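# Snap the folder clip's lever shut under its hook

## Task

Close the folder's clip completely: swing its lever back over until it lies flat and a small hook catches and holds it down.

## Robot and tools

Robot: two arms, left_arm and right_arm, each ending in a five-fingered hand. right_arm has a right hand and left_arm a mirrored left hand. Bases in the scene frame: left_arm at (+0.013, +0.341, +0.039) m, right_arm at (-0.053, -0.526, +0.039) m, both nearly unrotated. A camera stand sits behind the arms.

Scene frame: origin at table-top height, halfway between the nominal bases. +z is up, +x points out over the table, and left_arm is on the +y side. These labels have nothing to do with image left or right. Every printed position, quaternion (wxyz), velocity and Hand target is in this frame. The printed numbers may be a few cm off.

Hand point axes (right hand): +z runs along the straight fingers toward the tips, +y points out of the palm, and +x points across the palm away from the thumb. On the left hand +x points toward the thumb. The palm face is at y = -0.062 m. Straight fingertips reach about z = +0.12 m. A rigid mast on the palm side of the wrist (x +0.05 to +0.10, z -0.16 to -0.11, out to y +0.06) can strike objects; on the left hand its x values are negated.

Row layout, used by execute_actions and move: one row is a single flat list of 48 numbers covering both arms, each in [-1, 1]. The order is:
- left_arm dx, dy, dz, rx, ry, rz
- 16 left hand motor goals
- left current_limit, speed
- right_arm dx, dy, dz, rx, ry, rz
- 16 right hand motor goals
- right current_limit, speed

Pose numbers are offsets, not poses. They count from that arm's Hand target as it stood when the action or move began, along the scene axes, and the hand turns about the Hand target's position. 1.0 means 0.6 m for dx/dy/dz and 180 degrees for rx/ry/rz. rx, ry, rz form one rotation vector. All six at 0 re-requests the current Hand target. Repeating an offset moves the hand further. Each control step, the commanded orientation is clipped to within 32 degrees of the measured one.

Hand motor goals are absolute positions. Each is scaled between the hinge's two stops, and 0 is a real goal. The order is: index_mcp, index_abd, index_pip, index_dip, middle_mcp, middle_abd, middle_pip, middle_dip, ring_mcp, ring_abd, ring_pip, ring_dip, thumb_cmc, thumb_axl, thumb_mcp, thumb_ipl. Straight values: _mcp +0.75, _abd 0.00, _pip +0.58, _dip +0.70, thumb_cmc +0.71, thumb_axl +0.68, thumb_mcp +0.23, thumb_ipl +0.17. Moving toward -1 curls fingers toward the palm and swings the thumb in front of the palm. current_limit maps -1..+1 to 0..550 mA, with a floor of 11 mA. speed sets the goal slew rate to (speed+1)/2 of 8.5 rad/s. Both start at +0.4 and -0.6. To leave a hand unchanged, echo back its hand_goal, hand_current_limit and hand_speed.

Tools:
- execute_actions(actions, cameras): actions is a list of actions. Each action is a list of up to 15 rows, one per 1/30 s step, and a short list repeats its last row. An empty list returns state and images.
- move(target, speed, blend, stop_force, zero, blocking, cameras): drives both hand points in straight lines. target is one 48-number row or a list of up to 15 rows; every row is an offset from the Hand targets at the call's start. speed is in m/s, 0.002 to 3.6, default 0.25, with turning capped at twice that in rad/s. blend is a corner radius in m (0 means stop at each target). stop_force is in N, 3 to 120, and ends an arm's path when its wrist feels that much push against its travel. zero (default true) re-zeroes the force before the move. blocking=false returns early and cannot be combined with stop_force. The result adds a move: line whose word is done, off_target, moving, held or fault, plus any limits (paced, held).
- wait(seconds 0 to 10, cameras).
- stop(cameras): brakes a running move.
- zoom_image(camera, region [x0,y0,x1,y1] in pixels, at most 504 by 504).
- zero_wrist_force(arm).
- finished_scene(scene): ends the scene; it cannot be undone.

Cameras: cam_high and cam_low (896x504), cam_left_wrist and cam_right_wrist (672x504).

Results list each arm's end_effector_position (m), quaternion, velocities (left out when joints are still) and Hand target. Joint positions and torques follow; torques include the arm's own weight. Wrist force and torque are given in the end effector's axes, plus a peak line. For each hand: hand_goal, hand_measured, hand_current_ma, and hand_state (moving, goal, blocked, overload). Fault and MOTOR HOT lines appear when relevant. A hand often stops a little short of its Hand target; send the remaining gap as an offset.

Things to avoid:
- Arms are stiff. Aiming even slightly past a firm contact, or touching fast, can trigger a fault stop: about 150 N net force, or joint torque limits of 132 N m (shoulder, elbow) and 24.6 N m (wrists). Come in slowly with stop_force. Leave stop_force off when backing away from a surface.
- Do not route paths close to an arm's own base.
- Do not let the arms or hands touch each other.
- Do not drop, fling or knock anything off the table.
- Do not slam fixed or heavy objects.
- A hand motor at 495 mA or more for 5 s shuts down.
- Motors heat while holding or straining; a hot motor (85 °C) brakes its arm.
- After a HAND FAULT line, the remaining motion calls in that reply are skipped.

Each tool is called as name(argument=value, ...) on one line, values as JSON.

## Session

execute_actions(actions=[])

Scene clock: 0.00 s.
left_arm: end_effector_position=(+0.3368, +0.1061, +0.3313) hand_goal=(+0.754, +0.000, +0.576, +0.696, +0.754, +0.000, +0.576, +0.696, +0.754, +0.000, +0.576, +0.696, +0.714, +0.678, +0.226, +0.168) hand_measured=(+0.754, +0.000, +0.576, +0.696, +0.754, +0.000, +0.576, +0.696, +0.754, +0.000, +0.576, +0.696, +0.714, +0.678, +0.226, +0.168) hand_current_ma=(+0, +0, +0, +0, +0, +0, +0, +0, +0, +0, +0, +0, +0, +0, +0, +0) hand_state=(goal, goal, goal, goal, goal, goal, goal, goal, goal, goal, goal, goal, goal, goal, goal, goal) hand_current_limit=0.40 hand_speed=-0.60 end_effector_quat_wxyz=(+0.009, +0.373, +0.856, -0.357) | right_arm: end_effector_position=(+0.6722, -0.1432, +0.1658) hand_goal=(+0.754, +0.000, +0.576, +0.696, +0.754, +0.000, +0.576, +0.696, +0.754, +0.000, +0.576, +0.696, +0.714, +0.678, +0.226, +0.168) hand_measured=(+0.754, +0.000, +0.576, +0.696, +0.754, +0.000, +0.576, +0.696, +0.754, +0.000, +0.576, +0.696, +0.714, +0.678, +0.226, +0.168) hand_current_ma=(+0, +0, +0, +0, +0, +0, +0, +0, +0, +0, +0, +0, +0, +0, +0, +0) hand_state=(goal, goal, goal, goal, goal, goal, goal, goal, goal, goal, goal, goal, goal, goal, goal, goal) hand_current_limit=0.40 hand_speed=-0.60 end_effector_quat_wxyz=(+0.161, +0.803, +0.495, +0.291)
Joint positions: left_arm=[3.119 -1.237 -1.939 -1.831 0.892 -0.684] | right_arm=[0.48 -0.797 1.516 -2.92 -1.845 0.868]
Joint velocities: within noise
Joint torques (N m): no reading
Motor temperatures (°C): left_arm=[32 28 28 35 34 35] | right_arm=[25 29 27 32 36 28]
Wrist force (N): no reading
Wrist torque (N m): no reading
Wrist force, peak (N): no reading
Hand target: left_arm +0.3368, +0.1061, +0.3313; +0.009, +0.373, +0.856, -0.357 | right_arm +0.6722, -0.1432, +0.1658; +0.161, +0.803, +0.495, +0.291

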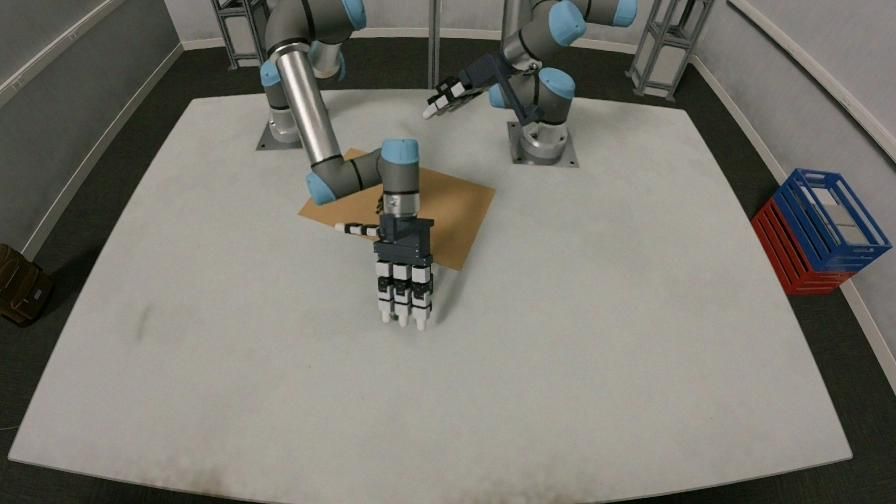

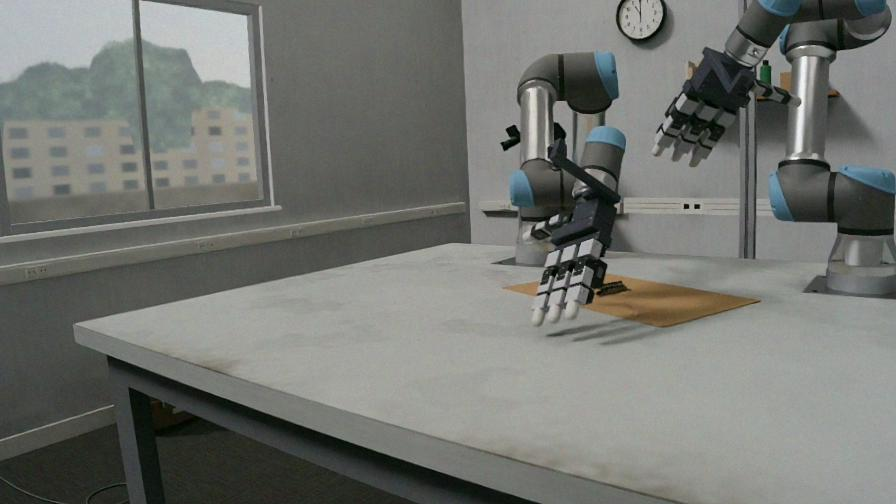

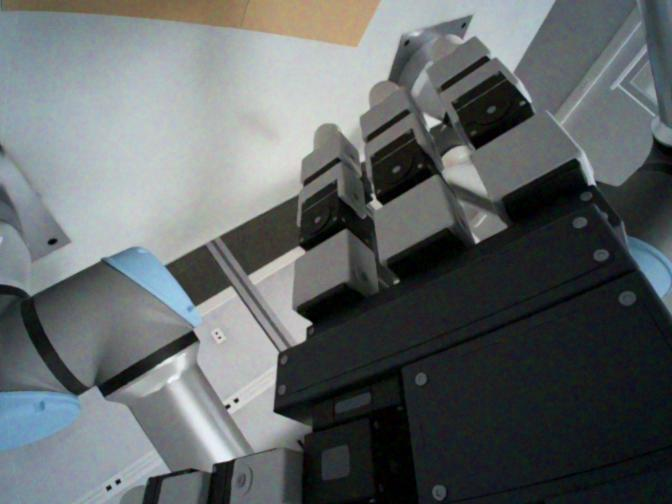

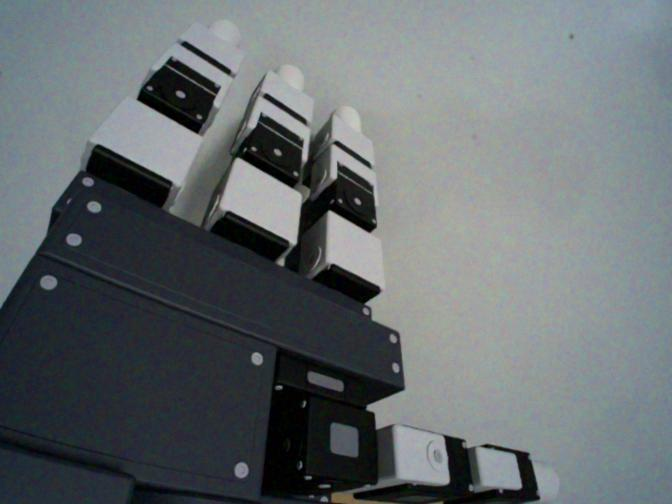

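zoom_image(camera="cam_low", region=[490, 230, 770, 340])

zoom_image(camera="cam_high", region=[290, 130, 510, 280])

Scaled by 1.800 from the camera's 896x504 image, which has a finer 1280x720 frame.

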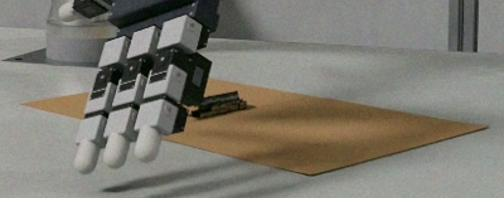

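Scaled by 2.291 from the camera's 896x504 image, which has a finer 1280x720 frame.

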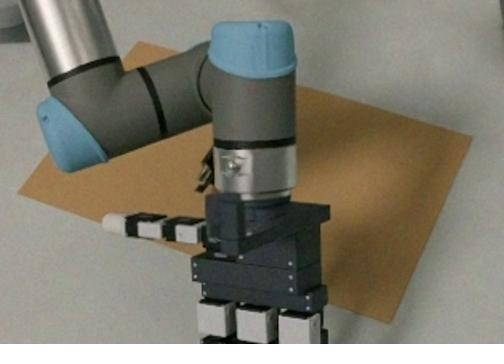

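move(target=[0.3, 0.022, -0.052, 0.2386, 0.006, 0.2493, 0.754, 0, 0.576, 0.696, 0.918, 0, -0.942, -0.58, 0.918, 0, -0.942, -0.58, 0.714, 0.678, 0.226, 0.168, 0.75, -0.4, -0.287, -0.595, 0.3, 0, 0, 0, 0.754, 0, 0.576, 0.696, 0.754, 0, 0.576, 0.696, 0.754, 0, 0.576, 0.696, 0.714, 0.678, 0.226, 0.168, 0.4, -0.6], speed=0.4, cameras=["all"])

Scene clock: 28.17 s.
left_arm: end_effector_position=(+0.5168, +0.1193, +0.3001) hand_goal=(+0.754, +0.000, +0.576, +0.696, +0.918, +0.000, -0.942, -0.580, +0.918, +0.000, -0.942, -0.580, +0.714, +0.678, +0.226, +0.168) hand_measured=(+0.750, +0.000, +0.576, +0.696, +0.914, +0.000, -0.934, -0.576, +0.914, +0.000, -0.934, -0.578, +0.712, +0.678, +0.224, +0.168) hand_current_ma=(-7, +0, +1, +0, -6, +0, +13, +4, -5, +0, +13, +3, -3, -1, -4, +0) hand_state=(goal, goal, goal, goal, goal, goal, goal, goal, goal, goal, goal, goal, goal, goal, goal, goal) hand_current_limit=0.75 hand_speed=-0.40 end_effector_quat_wxyz=(+0.000, +0.001, +1.000, +0.000) | right_arm: end_effector_position=(+0.5000, -0.5001, +0.3458) hand_goal=(+0.754, +0.000, +0.576, +0.696, +0.754, +0.000, +0.576, +0.696, +0.754, +0.000, +0.576, +0.696, +0.714, +0.678, +0.226, +0.168) hand_measured=(+0.756, +0.000, +0.576, +0.696, +0.756, +0.000, +0.576, +0.696, +0.756, +0.000, +0.576, +0.696, +0.716, +0.678, +0.224, +0.168) hand_current_ma=(+9, +0, +2, +0, +8, +0, +2, +0, +9, +0, +2, +0, +9, -2, -6, -1) hand_state=(goal, goal, goal, goal, goal, goal, goal, goal, goal, goal, goal, goal, goal, goal, goal, goal) hand_current_limit=0.40 hand_speed=-0.60 end_effector_quat_wxyz=(+0.161, +0.803, +0.495, +0.291)
Joint positions: left_arm=[2.852 -1.835 -1.517 -1.36 1.57 -1.876] | right_arm=[-0.169 -1.753 2.276 -2.762 -1.444 0.353]
Joint torques (N m): left_arm=[5.83 24.78 17.73 3.47 0.4 -1.7] | right_arm=[-7.18 -23.39 -29.2 -3.13 -0.73 -0.65]
Wrist force (N): left_arm=[-0.1 0.9 0.2] | right_arm=[-0.3 0.0 -0.5]
Wrist torque (N m): left_arm=[0.12 0.08 -0.12] | right_arm=[0.02 0.06 -0.10]
Wrist force, peak (N): left_arm=[-1.3 1.1 0.4] | right_arm=[-1.8 0.8 -1.9]
Hand target: left_arm +0.5168, +0.1193, +0.3001; +0.000, +0.001, +1.000, +0.000 | right_arm +0.5000, -0.5002, +0.3458; +0.161, +0.803, +0.495, +0.291
Off the commanded pose: left_arm 0.000 m, 0 deg | right_arm 0.000 m, 0 deg.
move: done

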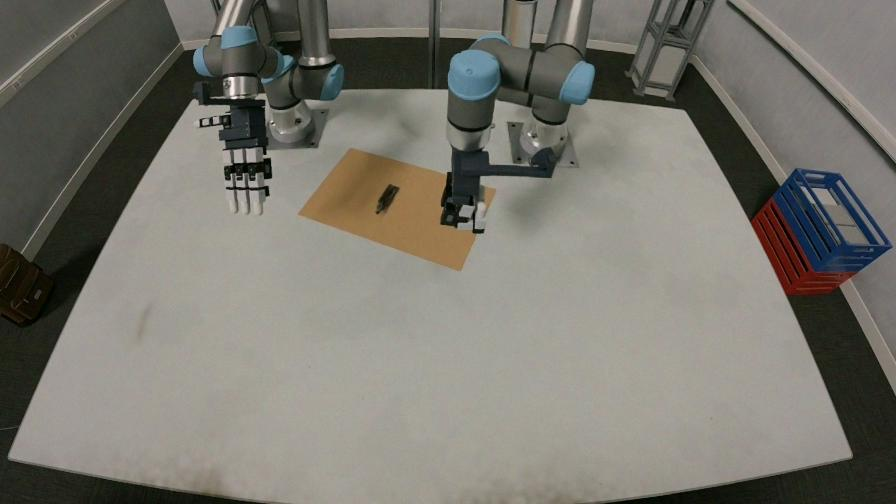

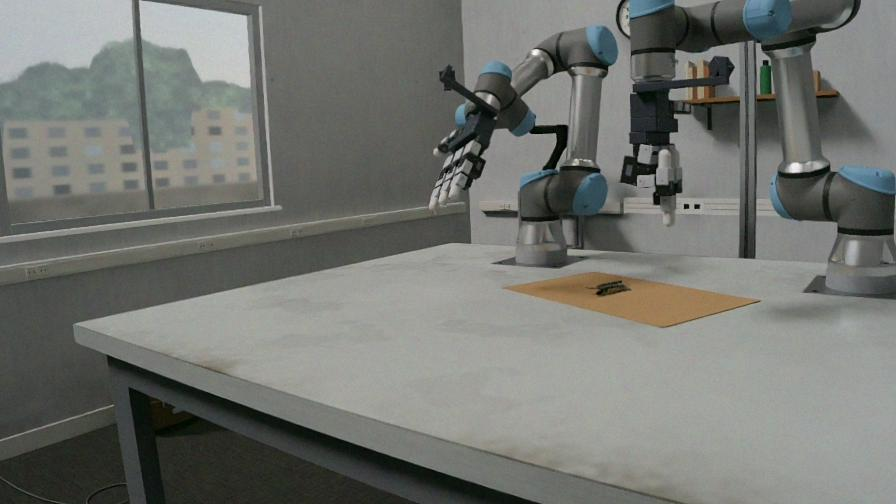

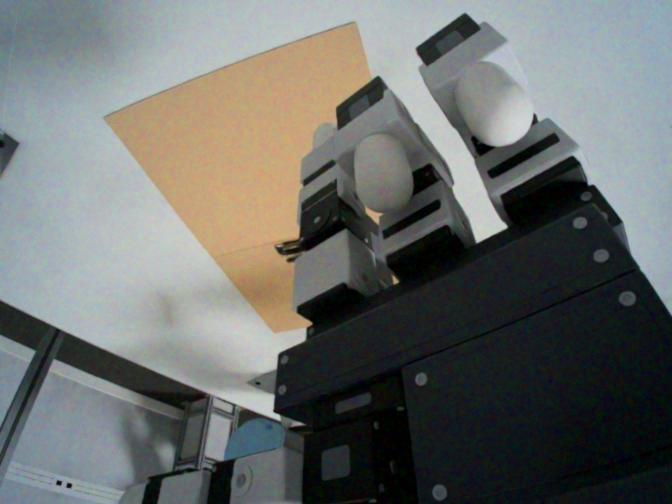

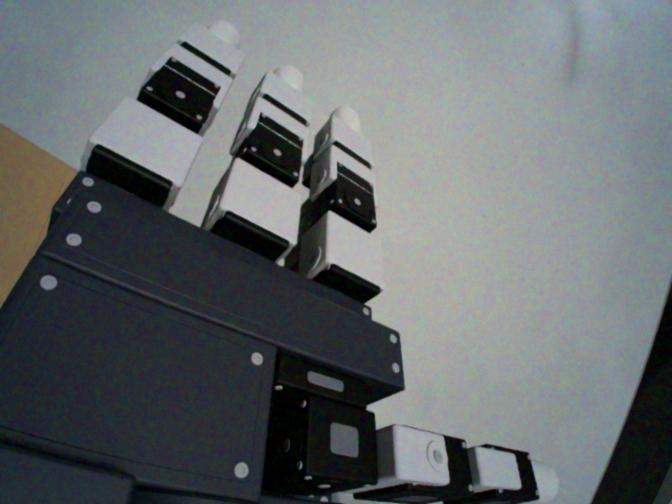

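zoom_image(camera="cam_high", region=[350, 165, 430, 235])

zoom_image(camera="cam_low", region=[570, 265, 660, 315])

zoom_image(camera="cam_left_wrist", region=[210, 180, 370, 300])

Scaled by 6.300 from the camera's 896x504 image, which has a finer 1280x720 frame.

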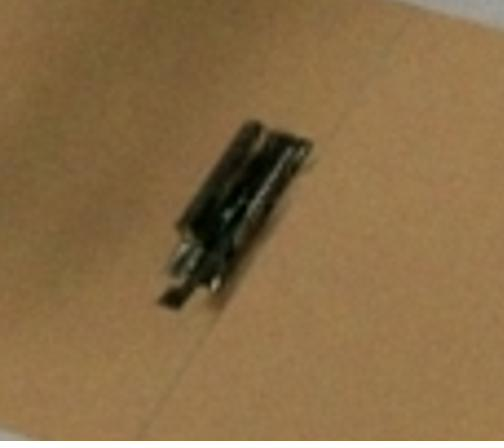

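Scaled by 5.600 from the camera's 896x504 image, which has a finer 1280x720 frame.

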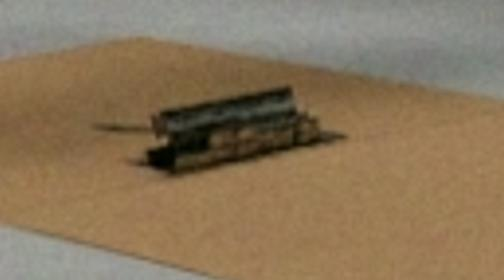

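Scaled by 3.150 from the camera's 672x504 image, which has a finer 960x720 frame.

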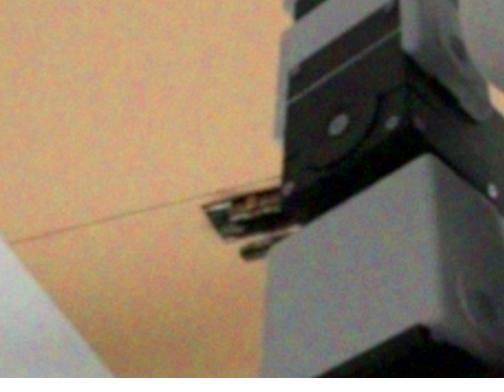

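move(target=[-0.04, -0.317, -0.183, 0, 0, 0, 0.754, 0, 0.576, 0.696, 0.918, 0, -0.942, -0.58, 0.918, 0, -0.942, -0.58, 0.714, 0.678, 0.226, 0.168, 0.75, -0.4, 0, 0, 0, 0, 0, 0, 0.754, 0, 0.576, 0.696, 0.754, 0, 0.576, 0.696, 0.754, 0, 0.576, 0.696, 0.714, 0.678, 0.226, 0.168, 0.4, -0.6], speed=0.35, cameras=["cam_left_wrist", "cam_high", "cam_low"])

zoom_image(camera="cam_left_wrist", region=[100, 100, 340, 280])

Scene clock: 57.63 s.
left_arm: end_effector_position=(+0.4929, -0.0708, +0.1904) hand_goal=(+0.754, +0.000, +0.576, +0.696, +0.918, +0.000, -0.942, -0.580, +0.918, +0.000, -0.942, -0.580, +0.714, +0.678, +0.226, +0.168) hand_measured=(+0.752, +0.000, +0.576, +0.696, +0.916, +0.000, -0.934, -0.576, +0.916, +0.000, -0.934, -0.578, +0.712, +0.678, +0.224, +0.168) hand_current_ma=(-3, +0, +1, +0, -3, +0, +13, +4, -2, +0, +13, +3, -1, -1, -5, +0) hand_state=(goal, goal, goal, goal, goal, goal, goal, goal, goal, goal, goal, goal, goal, goal, goal, goal) hand_current_limit=0.75 hand_speed=-0.40 end_effector_quat_wxyz=(+0.000, +0.001, +1.000, +0.000) | right_arm: end_effector_position=(+0.5000, -0.5002, +0.3458) hand_goal=(+0.754, +0.000, +0.576, +0.696, +0.754, +0.000, +0.576, +0.696, +0.754, +0.000, +0.576, +0.696, +0.714, +0.678, +0.226, +0.168) hand_measured=(+0.756, +0.000, +0.576, +0.696, +0.756, +0.000, +0.576, +0.696, +0.756, +0.000, +0.576, +0.696, +0.716, +0.678, +0.224, +0.168) hand_current_ma=(+9, +0, +2, +0, +8, +0, +2, +0, +9, +0, +2, +0, +9, -2, -6, -1) hand_state=(goal, goal, goal, goal, goal, goal, goal, goal, goal, goal, goal, goal, goal, goal, goal, goal) hand_current_limit=0.40 hand_speed=-0.60 end_effector_quat_wxyz=(+0.161, +0.803, +0.495, +0.291)
Joint positions: left_arm=[2.569 -2.136 -1.371 -1.205 1.571 -2.159] | right_arm=[-0.169 -1.753 2.276 -2.762 -1.444 0.353]
Joint torques (N m): left_arm=[-5.39 34.32 12.75 2.71 1.13 -0.16] | right_arm=[-12.24 -21.54 -30.04 -0.7 2.58 -1.03]
Wrist force (N): left_arm=[0.6 1.0 0.1] | right_arm=[0.0 0.4 -0.5]
Wrist torque (N m): left_arm=[0.17 0.01 -0.13] | right_arm=[0.06 0.03 -0.07]
Wrist force, peak (N): left_arm=[-0.3 4.0 -1.2] | right_arm=[-0.1 0.4 -0.7]
Hand target: left_arm +0.4928, -0.0709, +0.1903; +0.000, +0.001, +1.000, +0.000 | right_arm +0.5000, -0.5002, +0.3458; +0.161, +0.803, +0.495, +0.291
Off the commanded pose: left_arm 0.000 m, 0 deg | right_arm 0.000 m, 0 deg.
move: done
Images, in order (width x height): cam_high 896x504, cam_low 896x504, cam_left_wrist 672x504.

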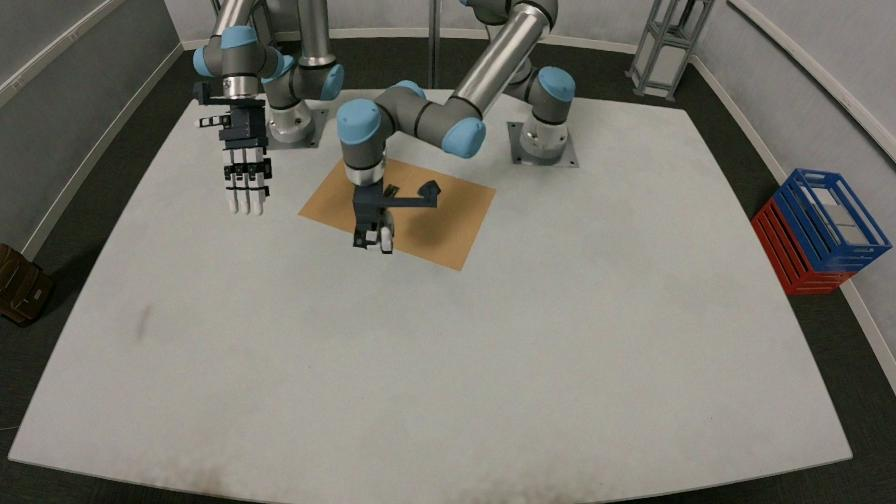

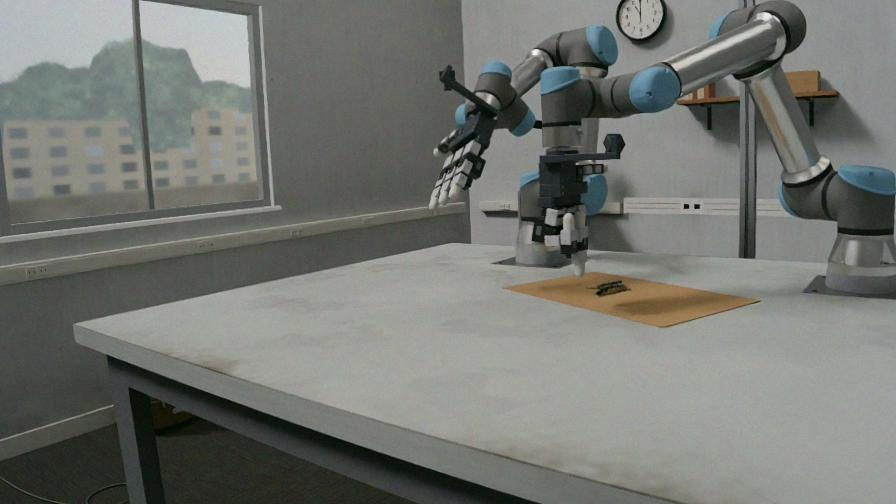

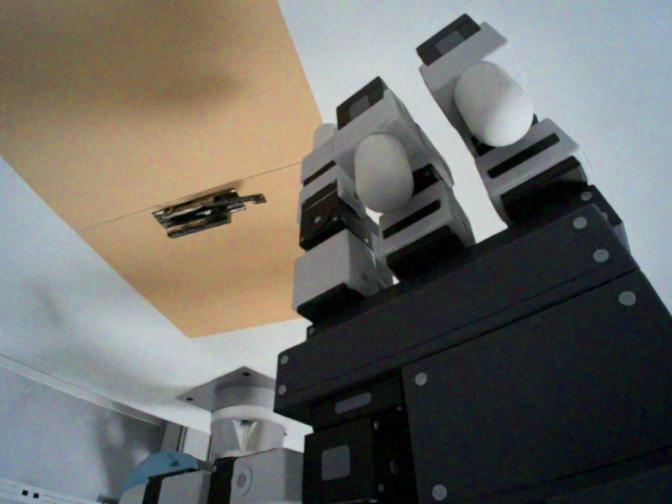

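Scaled by 2.100 from the camera's 672x504 image, which has a finer 960x720 frame.

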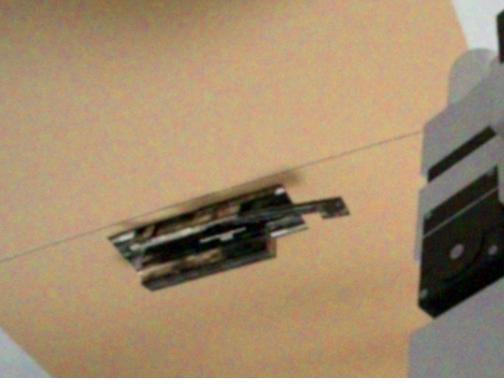

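move(target=[-0.2487, 0.0378, -0.042, 0, 0, 0.378, 0.754, 0, 0.576, 0.696, 0.754, 0, 0.576, 0.696, 0.918, 0, -0.942, -0.58, 0.714, 0.678, 0.226, 0.168, 0.75, -0.4, 0, 0, 0, 0, 0, 0, 0.754, 0, 0.576, 0.696, 0.754, 0, 0.576, 0.696, 0.754, 0, 0.576, 0.696, 0.714, 0.678, 0.226, 0.168, 0.4, -0.6], speed=0.35, cameras=["cam_left_wrist", "cam_high", "cam_low"])

zoom_image(camera="cam_left_wrist", region=[80, 60, 320, 240])

zoom_image(camera="cam_low", region=[580, 270, 650, 310])

Scene clock: 125.57 s.
left_arm: end_effector_position=(+0.3436, -0.0481, +0.1651) hand_goal=(+0.754, +0.000, +0.576, +0.696, +0.754, +0.000, +0.576, +0.696, +0.918, +0.000, -0.942, -0.580, +0.714, +0.678, +0.226, +0.168) hand_measured=(+0.752, +0.000, +0.576, +0.696, +0.754, +0.000, +0.572, +0.692, +0.916, +0.000, -0.934, -0.578, +0.712, +0.678, +0.224, +0.168) hand_current_ma=(-3, +0, +1, +0, +1, +0, -5, -4, -2, +0, +13, +3, -1, -1, -5, +0) hand_state=(goal, goal, goal, goal, goal, goal, goal, goal, goal, goal, goal, goal, goal, goal, goal, goal) hand_current_limit=0.75 hand_speed=-0.40 end_effector_quat_wxyz=(+0.000, -0.559, +0.829, +0.000) | right_arm: end_effector_position=(+0.5000, -0.5002, +0.3458) hand_goal=(+0.754, +0.000, +0.576, +0.696, +0.754, +0.000, +0.576, +0.696, +0.754, +0.000, +0.576, +0.696, +0.714, +0.678, +0.226, +0.168) hand_measured=(+0.756, +0.000, +0.576, +0.696, +0.756, +0.000, +0.576, +0.696, +0.756, +0.000, +0.576, +0.696, +0.716, +0.678, +0.224, +0.168) hand_current_ma=(+9, +0, +2, +0, +8, +0, +2, +0, +9, +0, +2, +0, +9, -2, -6, -1) hand_state=(goal, goal, goal, goal, goal, goal, goal, goal, goal, goal, goal, goal, goal, goal, goal, goal) hand_current_limit=0.40 hand_speed=-0.60 end_effector_quat_wxyz=(+0.161, +0.803, +0.495, +0.291)
Joint positions: left_arm=[2.627 -1.887 -1.821 -1.005 1.572 -3.288] | right_arm=[-0.169 -1.753 2.276 -2.762 -1.444 0.353]
Joint torques (N m): left_arm=[-7.52 27.92 27.33 1.09 1.69 -1.74] | right_arm=[-12.41 -22.86 -29.73 -0.82 2.46 -1.07]
Wrist force (N): left_arm=[-0.3 1.1 -0.4] | right_arm=[-0.2 0.1 -0.6]
Wrist torque (N m): left_arm=[0.21 0.09 -0.20] | right_arm=[0.03 0.05 -0.09]
Wrist force, peak (N): left_arm=[-0.8 2.1 -0.5] | right_arm=[-0.3 0.2 -0.8]
Hand target: left_arm +0.3436, -0.0482, +0.1651; +0.000, -0.559, +0.829, +0.000 | right_arm +0.5000, -0.5002, +0.3458; +0.161, +0.803, +0.495, +0.291
Off the commanded pose: left_arm 0.000 m, 0 deg | right_arm 0.000 m, 0 deg.
move: done
Images, in order (width x height): cam_high 896x504, cam_low 896x504, cam_left_wrist 672x504.

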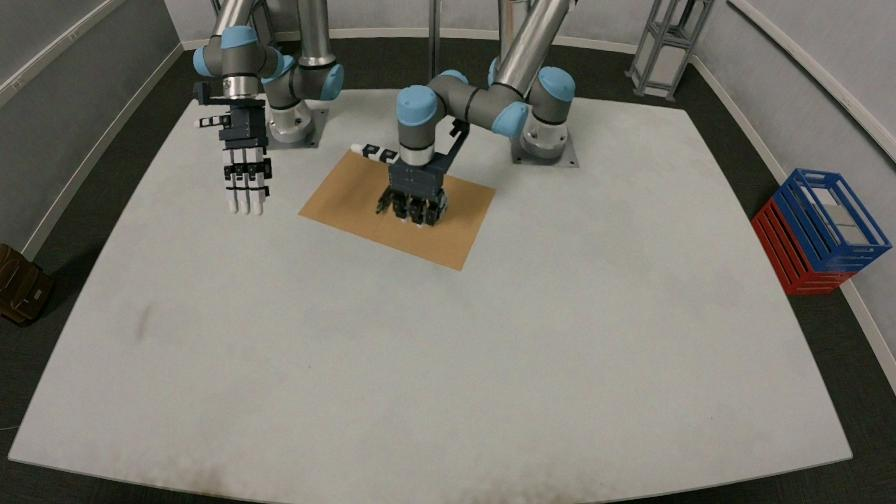

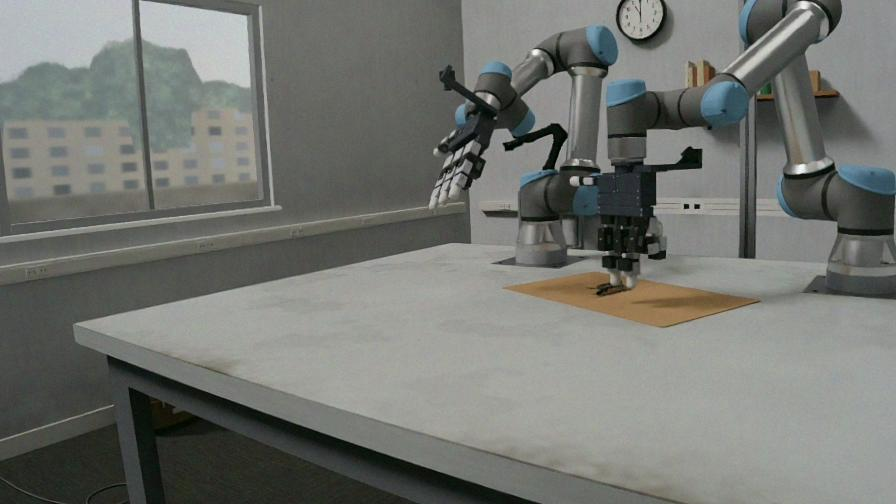

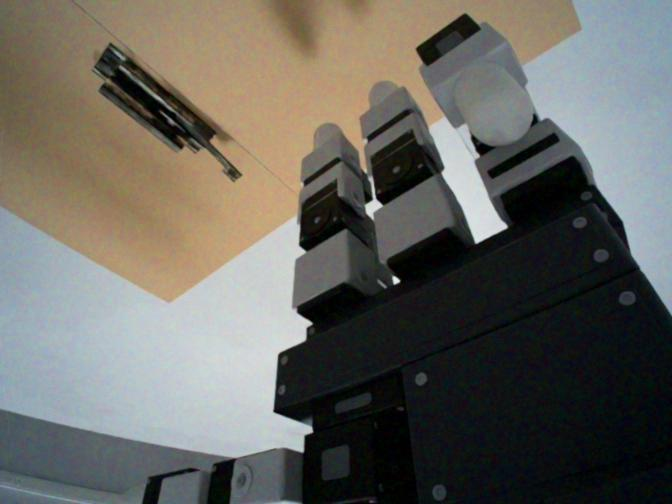

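Scaled by 2.100 from the camera's 672x504 image, which has a finer 960x720 frame.

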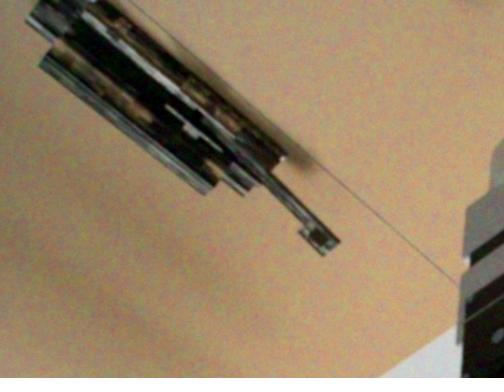

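Scaled by 7.200 from the camera's 896x504 image, which has a finer 1280x720 frame.

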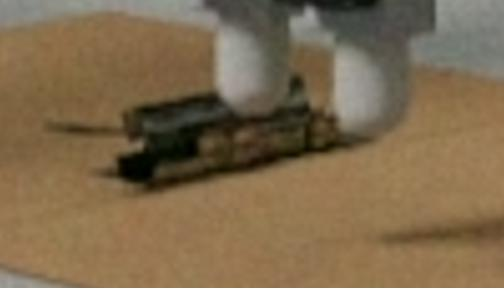

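zoom_image(camera="cam_left_wrist", region=[150, 95, 260, 195])

zoom_image(camera="cam_low", region=[582, 276, 622, 304])

Scaled by 4.582 from the camera's 672x504 image, which has a finer 960x720 frame.

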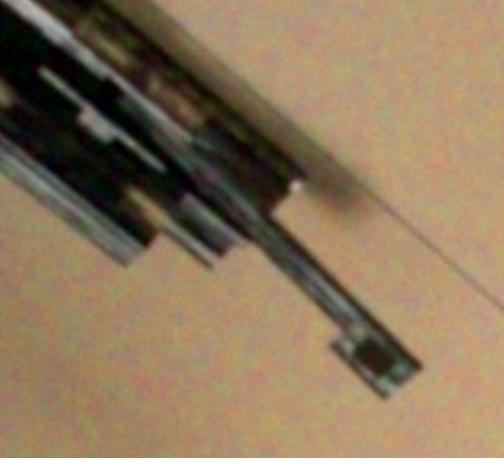

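Scaled by 12.600 from the camera's 896x504 image, which has a finer 1280x720 frame.

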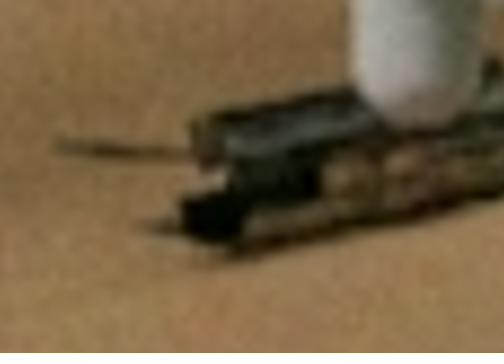

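move(target=[-0.0753, -0.1758, 0.0, 0, 0, 0.0111, 0.754, 0, 0.576, 0.696, 0.754, 0, 0.576, 0.696, 0.918, 0, -0.942, -0.58, 0.714, 0.678, 0.226, 0.168, 0.75, -0.4, 0, 0, 0, 0, 0, 0, 0.754, 0, 0.576, 0.696, 0.754, 0, 0.576, 0.696, 0.754, 0, 0.576, 0.696, 0.714, 0.678, 0.226, 0.168, 0.4, -0.6], speed=0.2, cameras=["cam_left_wrist", "cam_high", "cam_low"])

zoom_image(camera="cam_left_wrist", region=[220, 0, 420, 150])

zoom_image(camera="cam_low", region=[570, 260, 650, 310])

Scene clock: 194.57 s.
left_arm: end_effector_position=(+0.2985, -0.1536, +0.1651) hand_goal=(+0.754, +0.000, +0.576, +0.696, +0.754, +0.000, +0.576, +0.696, +0.918, +0.000, -0.942, -0.580, +0.714, +0.678, +0.226, +0.168) hand_measured=(+0.752, +0.000, +0.576, +0.696, +0.754, +0.000, +0.572, +0.692, +0.916, +0.000, -0.934, -0.578, +0.712, +0.678, +0.224, +0.168) hand_current_ma=(-3, +0, +1, +0, +1, +0, -5, -4, -2, +0, +13, +3, -1, -1, -5, +0) hand_state=(goal, goal, goal, goal, goal, goal, goal, goal, goal, goal, goal, goal, goal, goal, goal, goal) hand_current_limit=0.75 hand_speed=-0.40 end_effector_quat_wxyz=(+0.000, -0.573, +0.819, +0.000) | right_arm: end_effector_position=(+0.5000, -0.5002, +0.3458) hand_goal=(+0.754, +0.000, +0.576, +0.696, +0.754, +0.000, +0.576, +0.696, +0.754, +0.000, +0.576, +0.696, +0.714, +0.678, +0.226, +0.168) hand_measured=(+0.756, +0.000, +0.576, +0.696, +0.756, +0.000, +0.576, +0.696, +0.756, +0.000, +0.576, +0.696, +0.716, +0.678, +0.224, +0.168) hand_current_ma=(+9, +0, +2, +0, +8, +0, +2, +0, +9, +0, +2, +0, +9, -2, -6, -1) hand_state=(goal, goal, goal, goal, goal, goal, goal, goal, goal, goal, goal, goal, goal, goal, goal, goal) hand_current_limit=0.40 hand_speed=-0.60 end_effector_quat_wxyz=(+0.161, +0.803, +0.495, +0.291)
Joint positions: left_arm=[2.441 -1.986 -1.676 -1.05 1.572 -3.509] | right_arm=[-0.169 -1.753 2.276 -2.762 -1.444 0.353]
Joint torques (N m): left_arm=[-4.78 37.31 12.52 3.97 1.86 -0.64] | right_arm=[-12.65 -22.9 -31.04 -0.79 2.25 -0.97]
Wrist force (N): left_arm=[-0.2 1.0 -0.4] | right_arm=[0.1 0.4 -0.5]
Wrist torque (N m): left_arm=[0.17 0.11 -0.20] | right_arm=[0.07 0.02 -0.07]
Wrist force, peak (N): left_arm=[-2.2 0.9 -0.5] | right_arm=[-0.4 0.3 -0.7]
Hand target: left_arm +0.2984, -0.1537, +0.1651; +0.000, -0.573, +0.819, +0.000 | right_arm +0.5000, -0.5002, +0.3458; +0.161, +0.803, +0.495, +0.291
Off the commanded pose: left_arm 0.000 m, 0 deg | right_arm 0.000 m, 0 deg.
move: done
Images, in order (width x height): cam_high 896x504, cam_low 896x504, cam_left_wrist 672x504.

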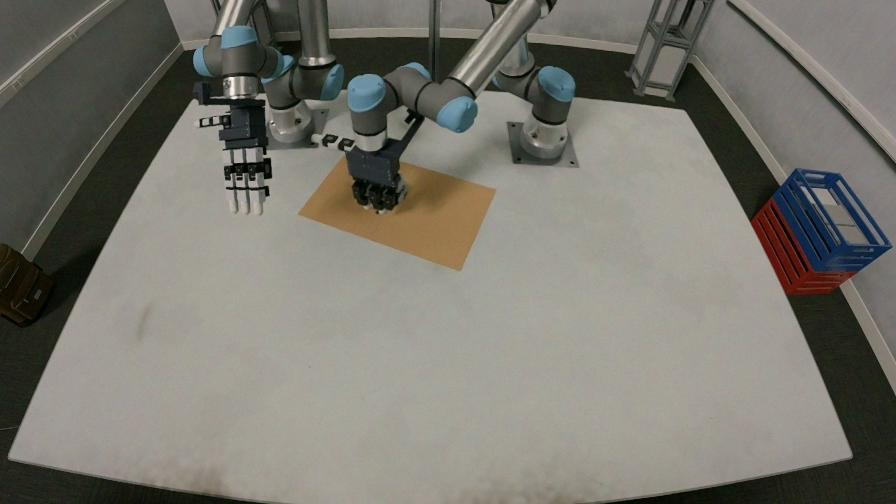

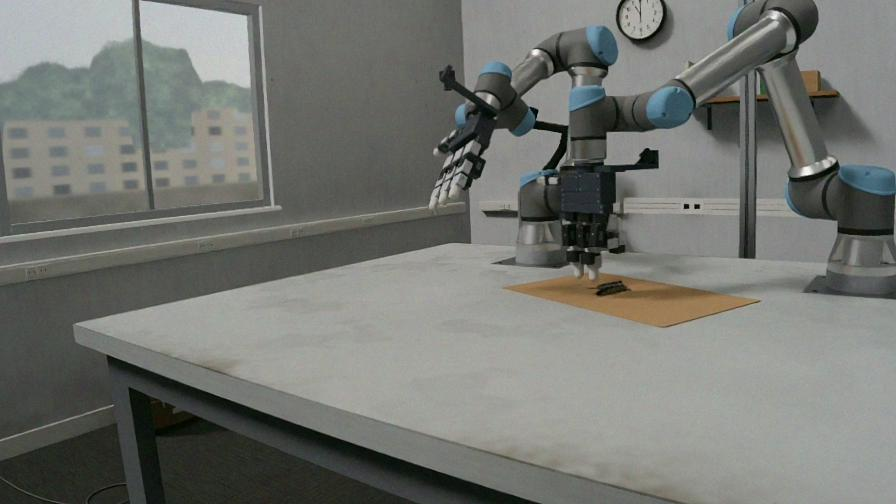

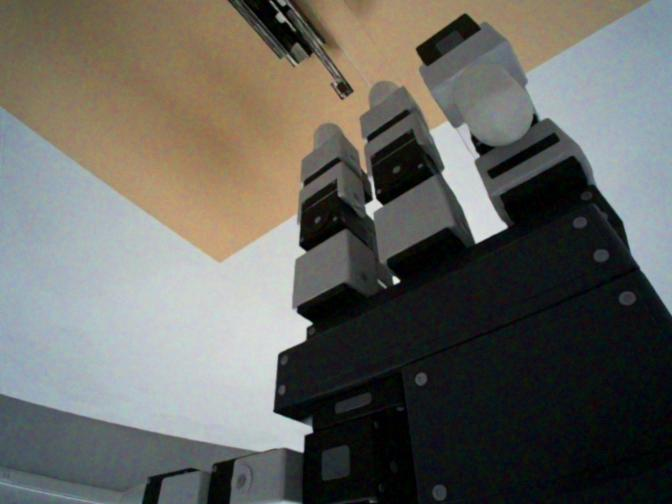

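Scaled by 2.520 from the camera's 672x504 image, which has a finer 960x720 frame.

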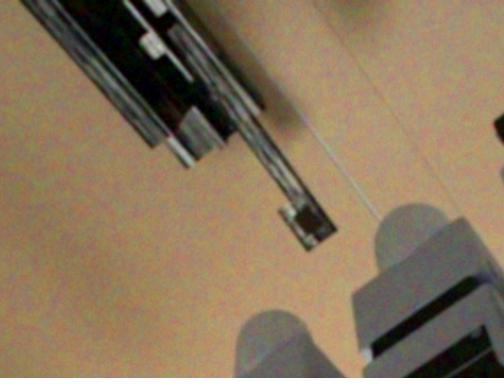

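Scaled by 6.300 from the camera's 896x504 image, which has a finer 1280x720 frame.

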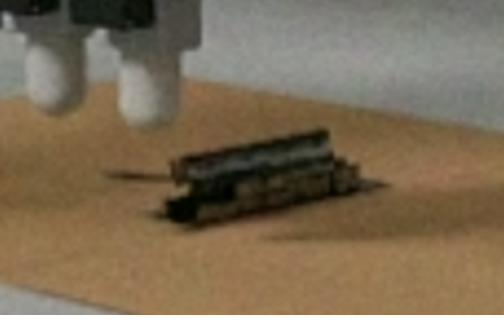

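move(target=[[-0.00833, -0.00317, -0.0167, 0, 0, 0, 0.754, 0, 0.576, 0.696, 0.754, 0, 0.576, 0.696, 0.918, 0, -0.942, -0.58, 0.714, 0.678, 0.226, 0.168, 0.75, -0.4, 0, 0, 0, 0, 0, 0, 0.754, 0, 0.576, 0.696, 0.754, 0, 0.576, 0.696, 0.754, 0, 0.576, 0.696, 0.714, 0.678, 0.226, 0.168, 0.4, -0.6], [-0.00833, -0.00317, -0.075, 0, 0, 0, 0.754, 0, 0.576, 0.696, 0.754, 0, 0.576, 0.696, 0.918, 0, -0.942, -0.58, 0.714, 0.678, 0.226, 0.168, 0.75, -0.4, 0, 0, 0, 0, 0, 0, 0.754, 0, 0.576, 0.696, 0.754, 0, 0.576, 0.696, 0.754, 0, 0.576, 0.696, 0.714, 0.678, 0.226, 0.168, 0.4, -0.6]], speed=[0.06, 0.02], stop_force=4, cameras=["cam_left_wrist", "cam_low"])

zoom_image(camera="cam_left_wrist", region=[240, 20, 440, 170])

zoom_image(camera="cam_low", region=[570, 265, 640, 310])

Scene clock: 212.50 s.
left_arm: end_effector_position=(+0.2934, -0.1556, +0.1239) hand_goal=(+0.754, +0.000, +0.576, +0.696, +0.754, +0.000, +0.576, +0.696, +0.918, +0.000, -0.942, -0.580, +0.714, +0.678, +0.226, +0.168) hand_measured=(+0.752, +0.000, +0.576, +0.696, +0.754, +0.000, +0.574, +0.694, +0.916, +0.000, -0.934, -0.578, +0.712, +0.678, +0.224, +0.168) hand_current_ma=(-2, +0, +0, +0, -1, +0, -2, -3, -2, +0, +13, +3, -1, -1, -5, +0) hand_state=(goal, goal, goal, goal, goal, goal, goal, goal, goal, goal, goal, goal, goal, goal, goal, goal) hand_current_limit=0.75 hand_speed=-0.40 end_effector_quat_wxyz=(+0.000, -0.573, +0.819, +0.000) | right_arm: end_effector_position=(+0.5000, -0.5002, +0.3458) hand_goal=(+0.754, +0.000, +0.576, +0.696, +0.754, +0.000, +0.576, +0.696, +0.754, +0.000, +0.576, +0.696, +0.714, +0.678, +0.226, +0.168) hand_measured=(+0.756, +0.000, +0.576, +0.696, +0.756, +0.000, +0.576, +0.696, +0.756, +0.000, +0.576, +0.696, +0.716, +0.678, +0.224, +0.168) hand_current_ma=(+9, +0, +2, +0, +8, +0, +2, +0, +9, +0, +2, +0, +9, -2, -6, -1) hand_state=(goal, goal, goal, goal, goal, goal, goal, goal, goal, goal, goal, goal, goal, goal, goal, goal) hand_current_limit=0.40 hand_speed=-0.60 end_effector_quat_wxyz=(+0.161, +0.803, +0.495, +0.291)
Joint positions: left_arm=[2.433 -2.036 -1.724 -0.952 1.572 -3.517] | right_arm=[-0.169 -1.753 2.276 -2.762 -1.444 0.353]
Joint torques (N m): left_arm=[2.53 40.82 29.82 2.51 -1.82 1.98] | right_arm=[-11.83 -22.86 -29.83 -0.87 2.19 -0.97]
Wrist force (N): left_arm=[0.0 1.1 -5.2] | right_arm=[-0.4 0.4 -0.3]
Wrist torque (N m): left_arm=[0.55 0.06 -0.11] | right_arm=[0.06 0.09 -0.10]
Wrist force, peak (N): left_arm=[-0.6 0.9 -20.2] | right_arm=[-0.2 0.4 -0.7]
Hand target: left_arm +0.2934, -0.1556, +0.1239; +0.000, -0.573, +0.819, +0.000 (not the last commanded pose) | right_arm +0.5000, -0.5002, +0.3458; +0.161, +0.803, +0.495, +0.291
Off the commanded pose: left_arm 0.004 m, 0 deg | right_arm 0.000 m, 0 deg.
move: contact (left_arm); path passed 1 of 2 targets
Images, in order (width x height): cam_low 896x504, cam_left_wrist 672x504.

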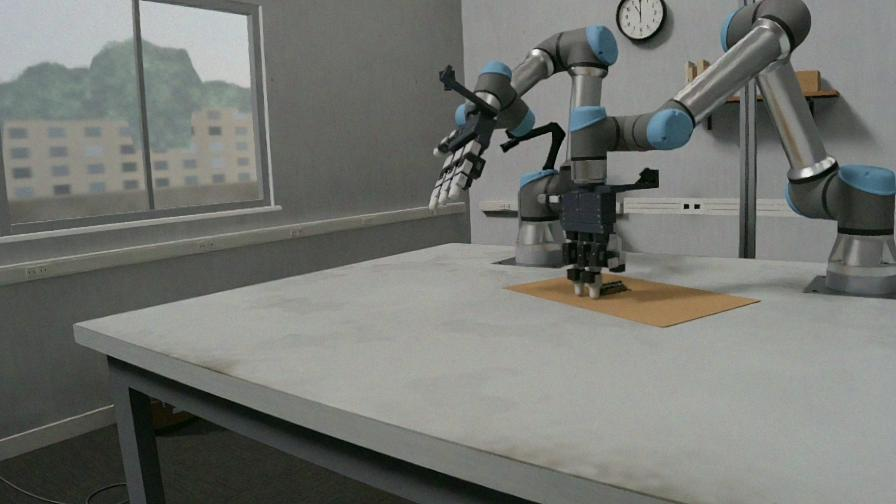

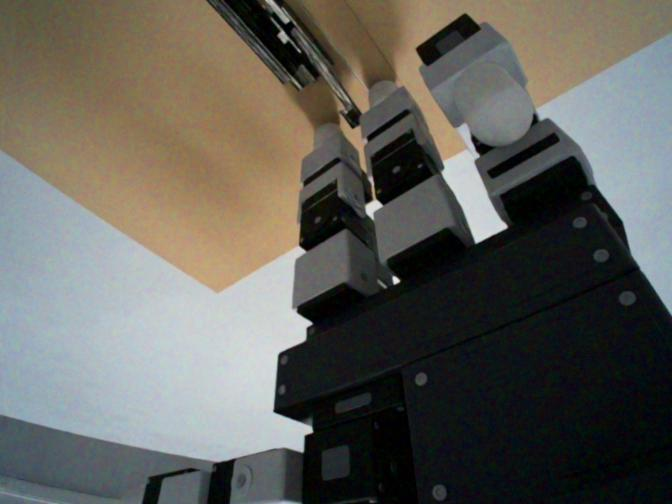

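Scaled by 2.520 from the camera's 672x504 image, which has a finer 960x720 frame.

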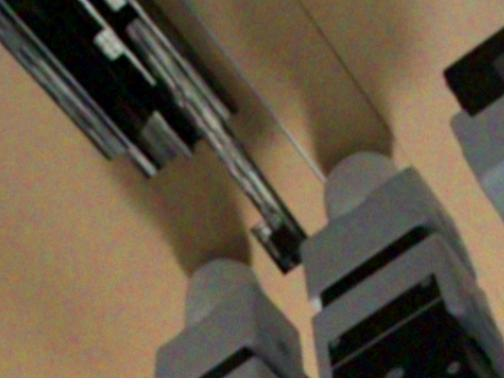

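Scaled by 7.200 from the camera's 896x504 image, which has a finer 1280x720 frame.

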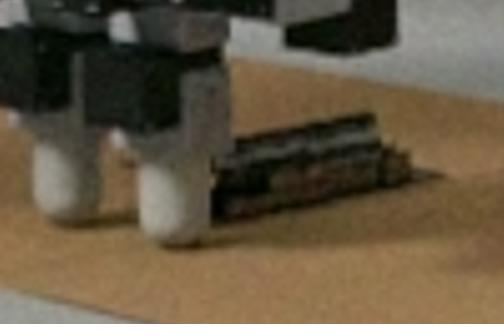

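move(target=[0, 0, 0.0025, 0, 0, 0, 0.754, -0.2, 0.576, 0.696, 0.754, 0.2, 0.576, 0.696, 0.918, 0, -0.942, -0.58, 0.714, 0.678, 0.226, 0.168, 0.75, -0.7, 0, 0, 0, 0, 0, 0, 0.754, 0, 0.576, 0.696, 0.754, 0, 0.576, 0.696, 0.754, 0, 0.576, 0.696, 0.714, 0.678, 0.226, 0.168, 0.4, -0.6], speed=0.05, cameras=["cam_left_wrist", "cam_low"])

zoom_image(camera="cam_left_wrist", region=[240, 20, 440, 170])

zoom_image(camera="cam_low", region=[570, 265, 640, 310])

Scene clock: 223.77 s.
left_arm: end_effector_position=(+0.2934, -0.1556, +0.1255) hand_goal=(+0.754, -0.200, +0.576, +0.696, +0.754, +0.200, +0.576, +0.696, +0.918, +0.000, -0.942, -0.580, +0.714, +0.678, +0.226, +0.168) hand_measured=(+0.752, -0.098, +0.576, +0.696, +0.752, +0.106, +0.574, +0.694, +0.916, +0.000, -0.934, -0.578, +0.712, +0.678, +0.224, +0.168) hand_current_ma=(-1, +311, +0, +0, -2, -280, -2, -3, -2, +0, +13, +3, -1, -1, -5, +0) hand_state=(goal, blocked, goal, goal, goal, blocked, goal, goal, goal, goal, goal, goal, goal, goal, goal, goal) hand_current_limit=0.75 hand_speed=-0.70 end_effector_quat_wxyz=(+0.000, -0.573, +0.819, +0.000) | right_arm: end_effector_position=(+0.5000, -0.5002, +0.3458) hand_goal=(+0.754, +0.000, +0.576, +0.696, +0.754, +0.000, +0.576, +0.696, +0.754, +0.000, +0.576, +0.696, +0.714, +0.678, +0.226, +0.168) hand_measured=(+0.756, +0.000, +0.576, +0.696, +0.756, +0.000, +0.576, +0.696, +0.756, +0.000, +0.576, +0.696, +0.716, +0.678, +0.224, +0.168) hand_current_ma=(+9, +0, +2, +0, +8, +0, +2, +0, +9, +0, +2, +0, +9, -2, -6, -1) hand_state=(goal, goal, goal, goal, goal, goal, goal, goal, goal, goal, goal, goal, goal, goal, goal, goal) hand_current_limit=0.40 hand_speed=-0.60 end_effector_quat_wxyz=(+0.161, +0.803, +0.495, +0.291)
Joint positions: left_arm=[2.433 -2.034 -1.722 -0.956 1.572 -3.517] | right_arm=[-0.169 -1.753 2.276 -2.762 -1.444 0.353]
Joint torques (N m): left_arm=[-4.74 40.85 29.89 1.97 -1.7 1.67] | right_arm=[-12.06 -22.58 -30 -0.95 2.29 -0.98]
Wrist force (N): left_arm=[-0.3 1.1 0.3] | right_arm=[-0.3 0.6 -0.4]
Wrist torque (N m): left_arm=[0.09 0.05 -0.13] | right_arm=[0.09 0.06 -0.09]
Wrist force, peak (N): left_arm=[-0.1 1.0 -5.2] | right_arm=[-0.4 0.4 -0.7]
Hand target: left_arm +0.2934, -0.1556, +0.1254; +0.000, -0.573, +0.819, +0.000 | right_arm +0.5000, -0.5002, +0.3458; +0.161, +0.803, +0.495, +0.291
Off the commanded pose: left_arm 0.000 m, 0 deg | right_arm 0.000 m, 0 deg.
move: done
Images, in order (width x height): cam_low 896x504, cam_left_wrist 672x504.

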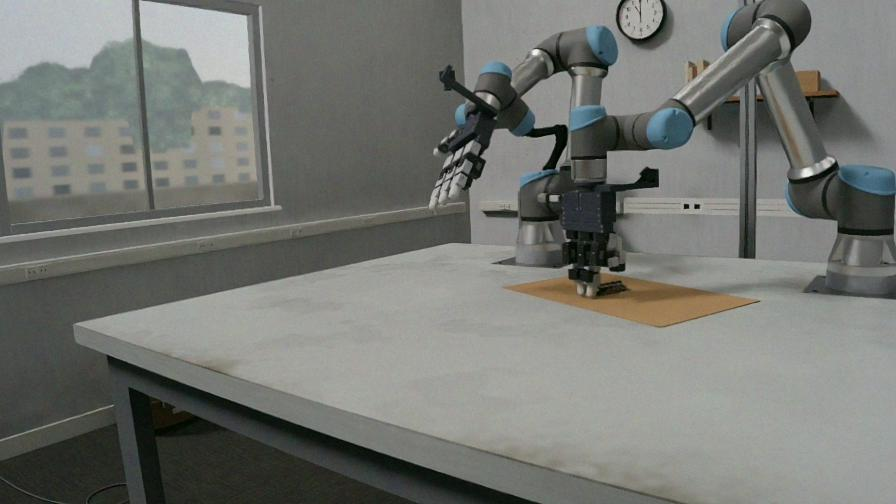

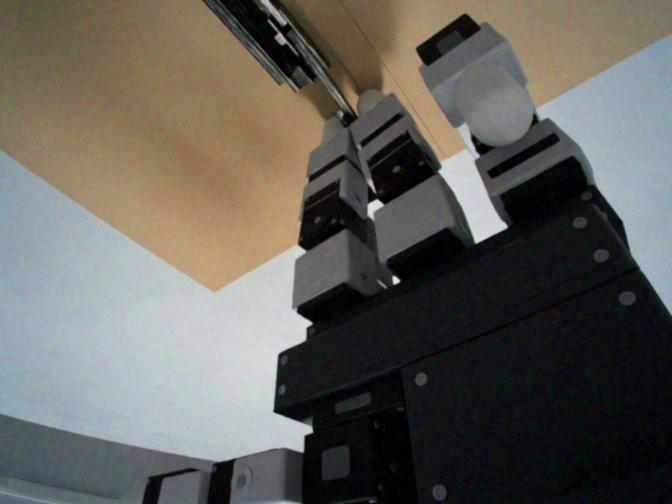

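Scaled by 2.520 from the camera's 672x504 image, which has a finer 960x720 frame.

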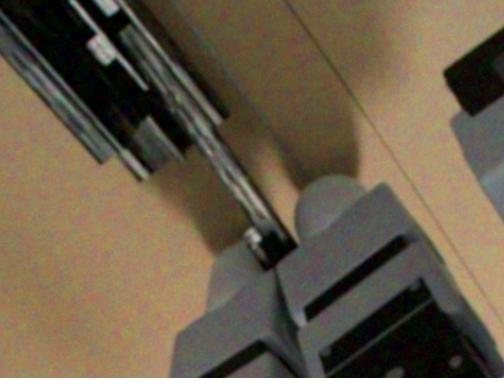

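Scaled by 7.200 from the camera's 896x504 image, which has a finer 1280x720 frame.

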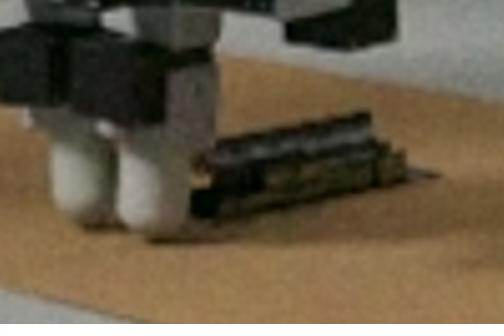

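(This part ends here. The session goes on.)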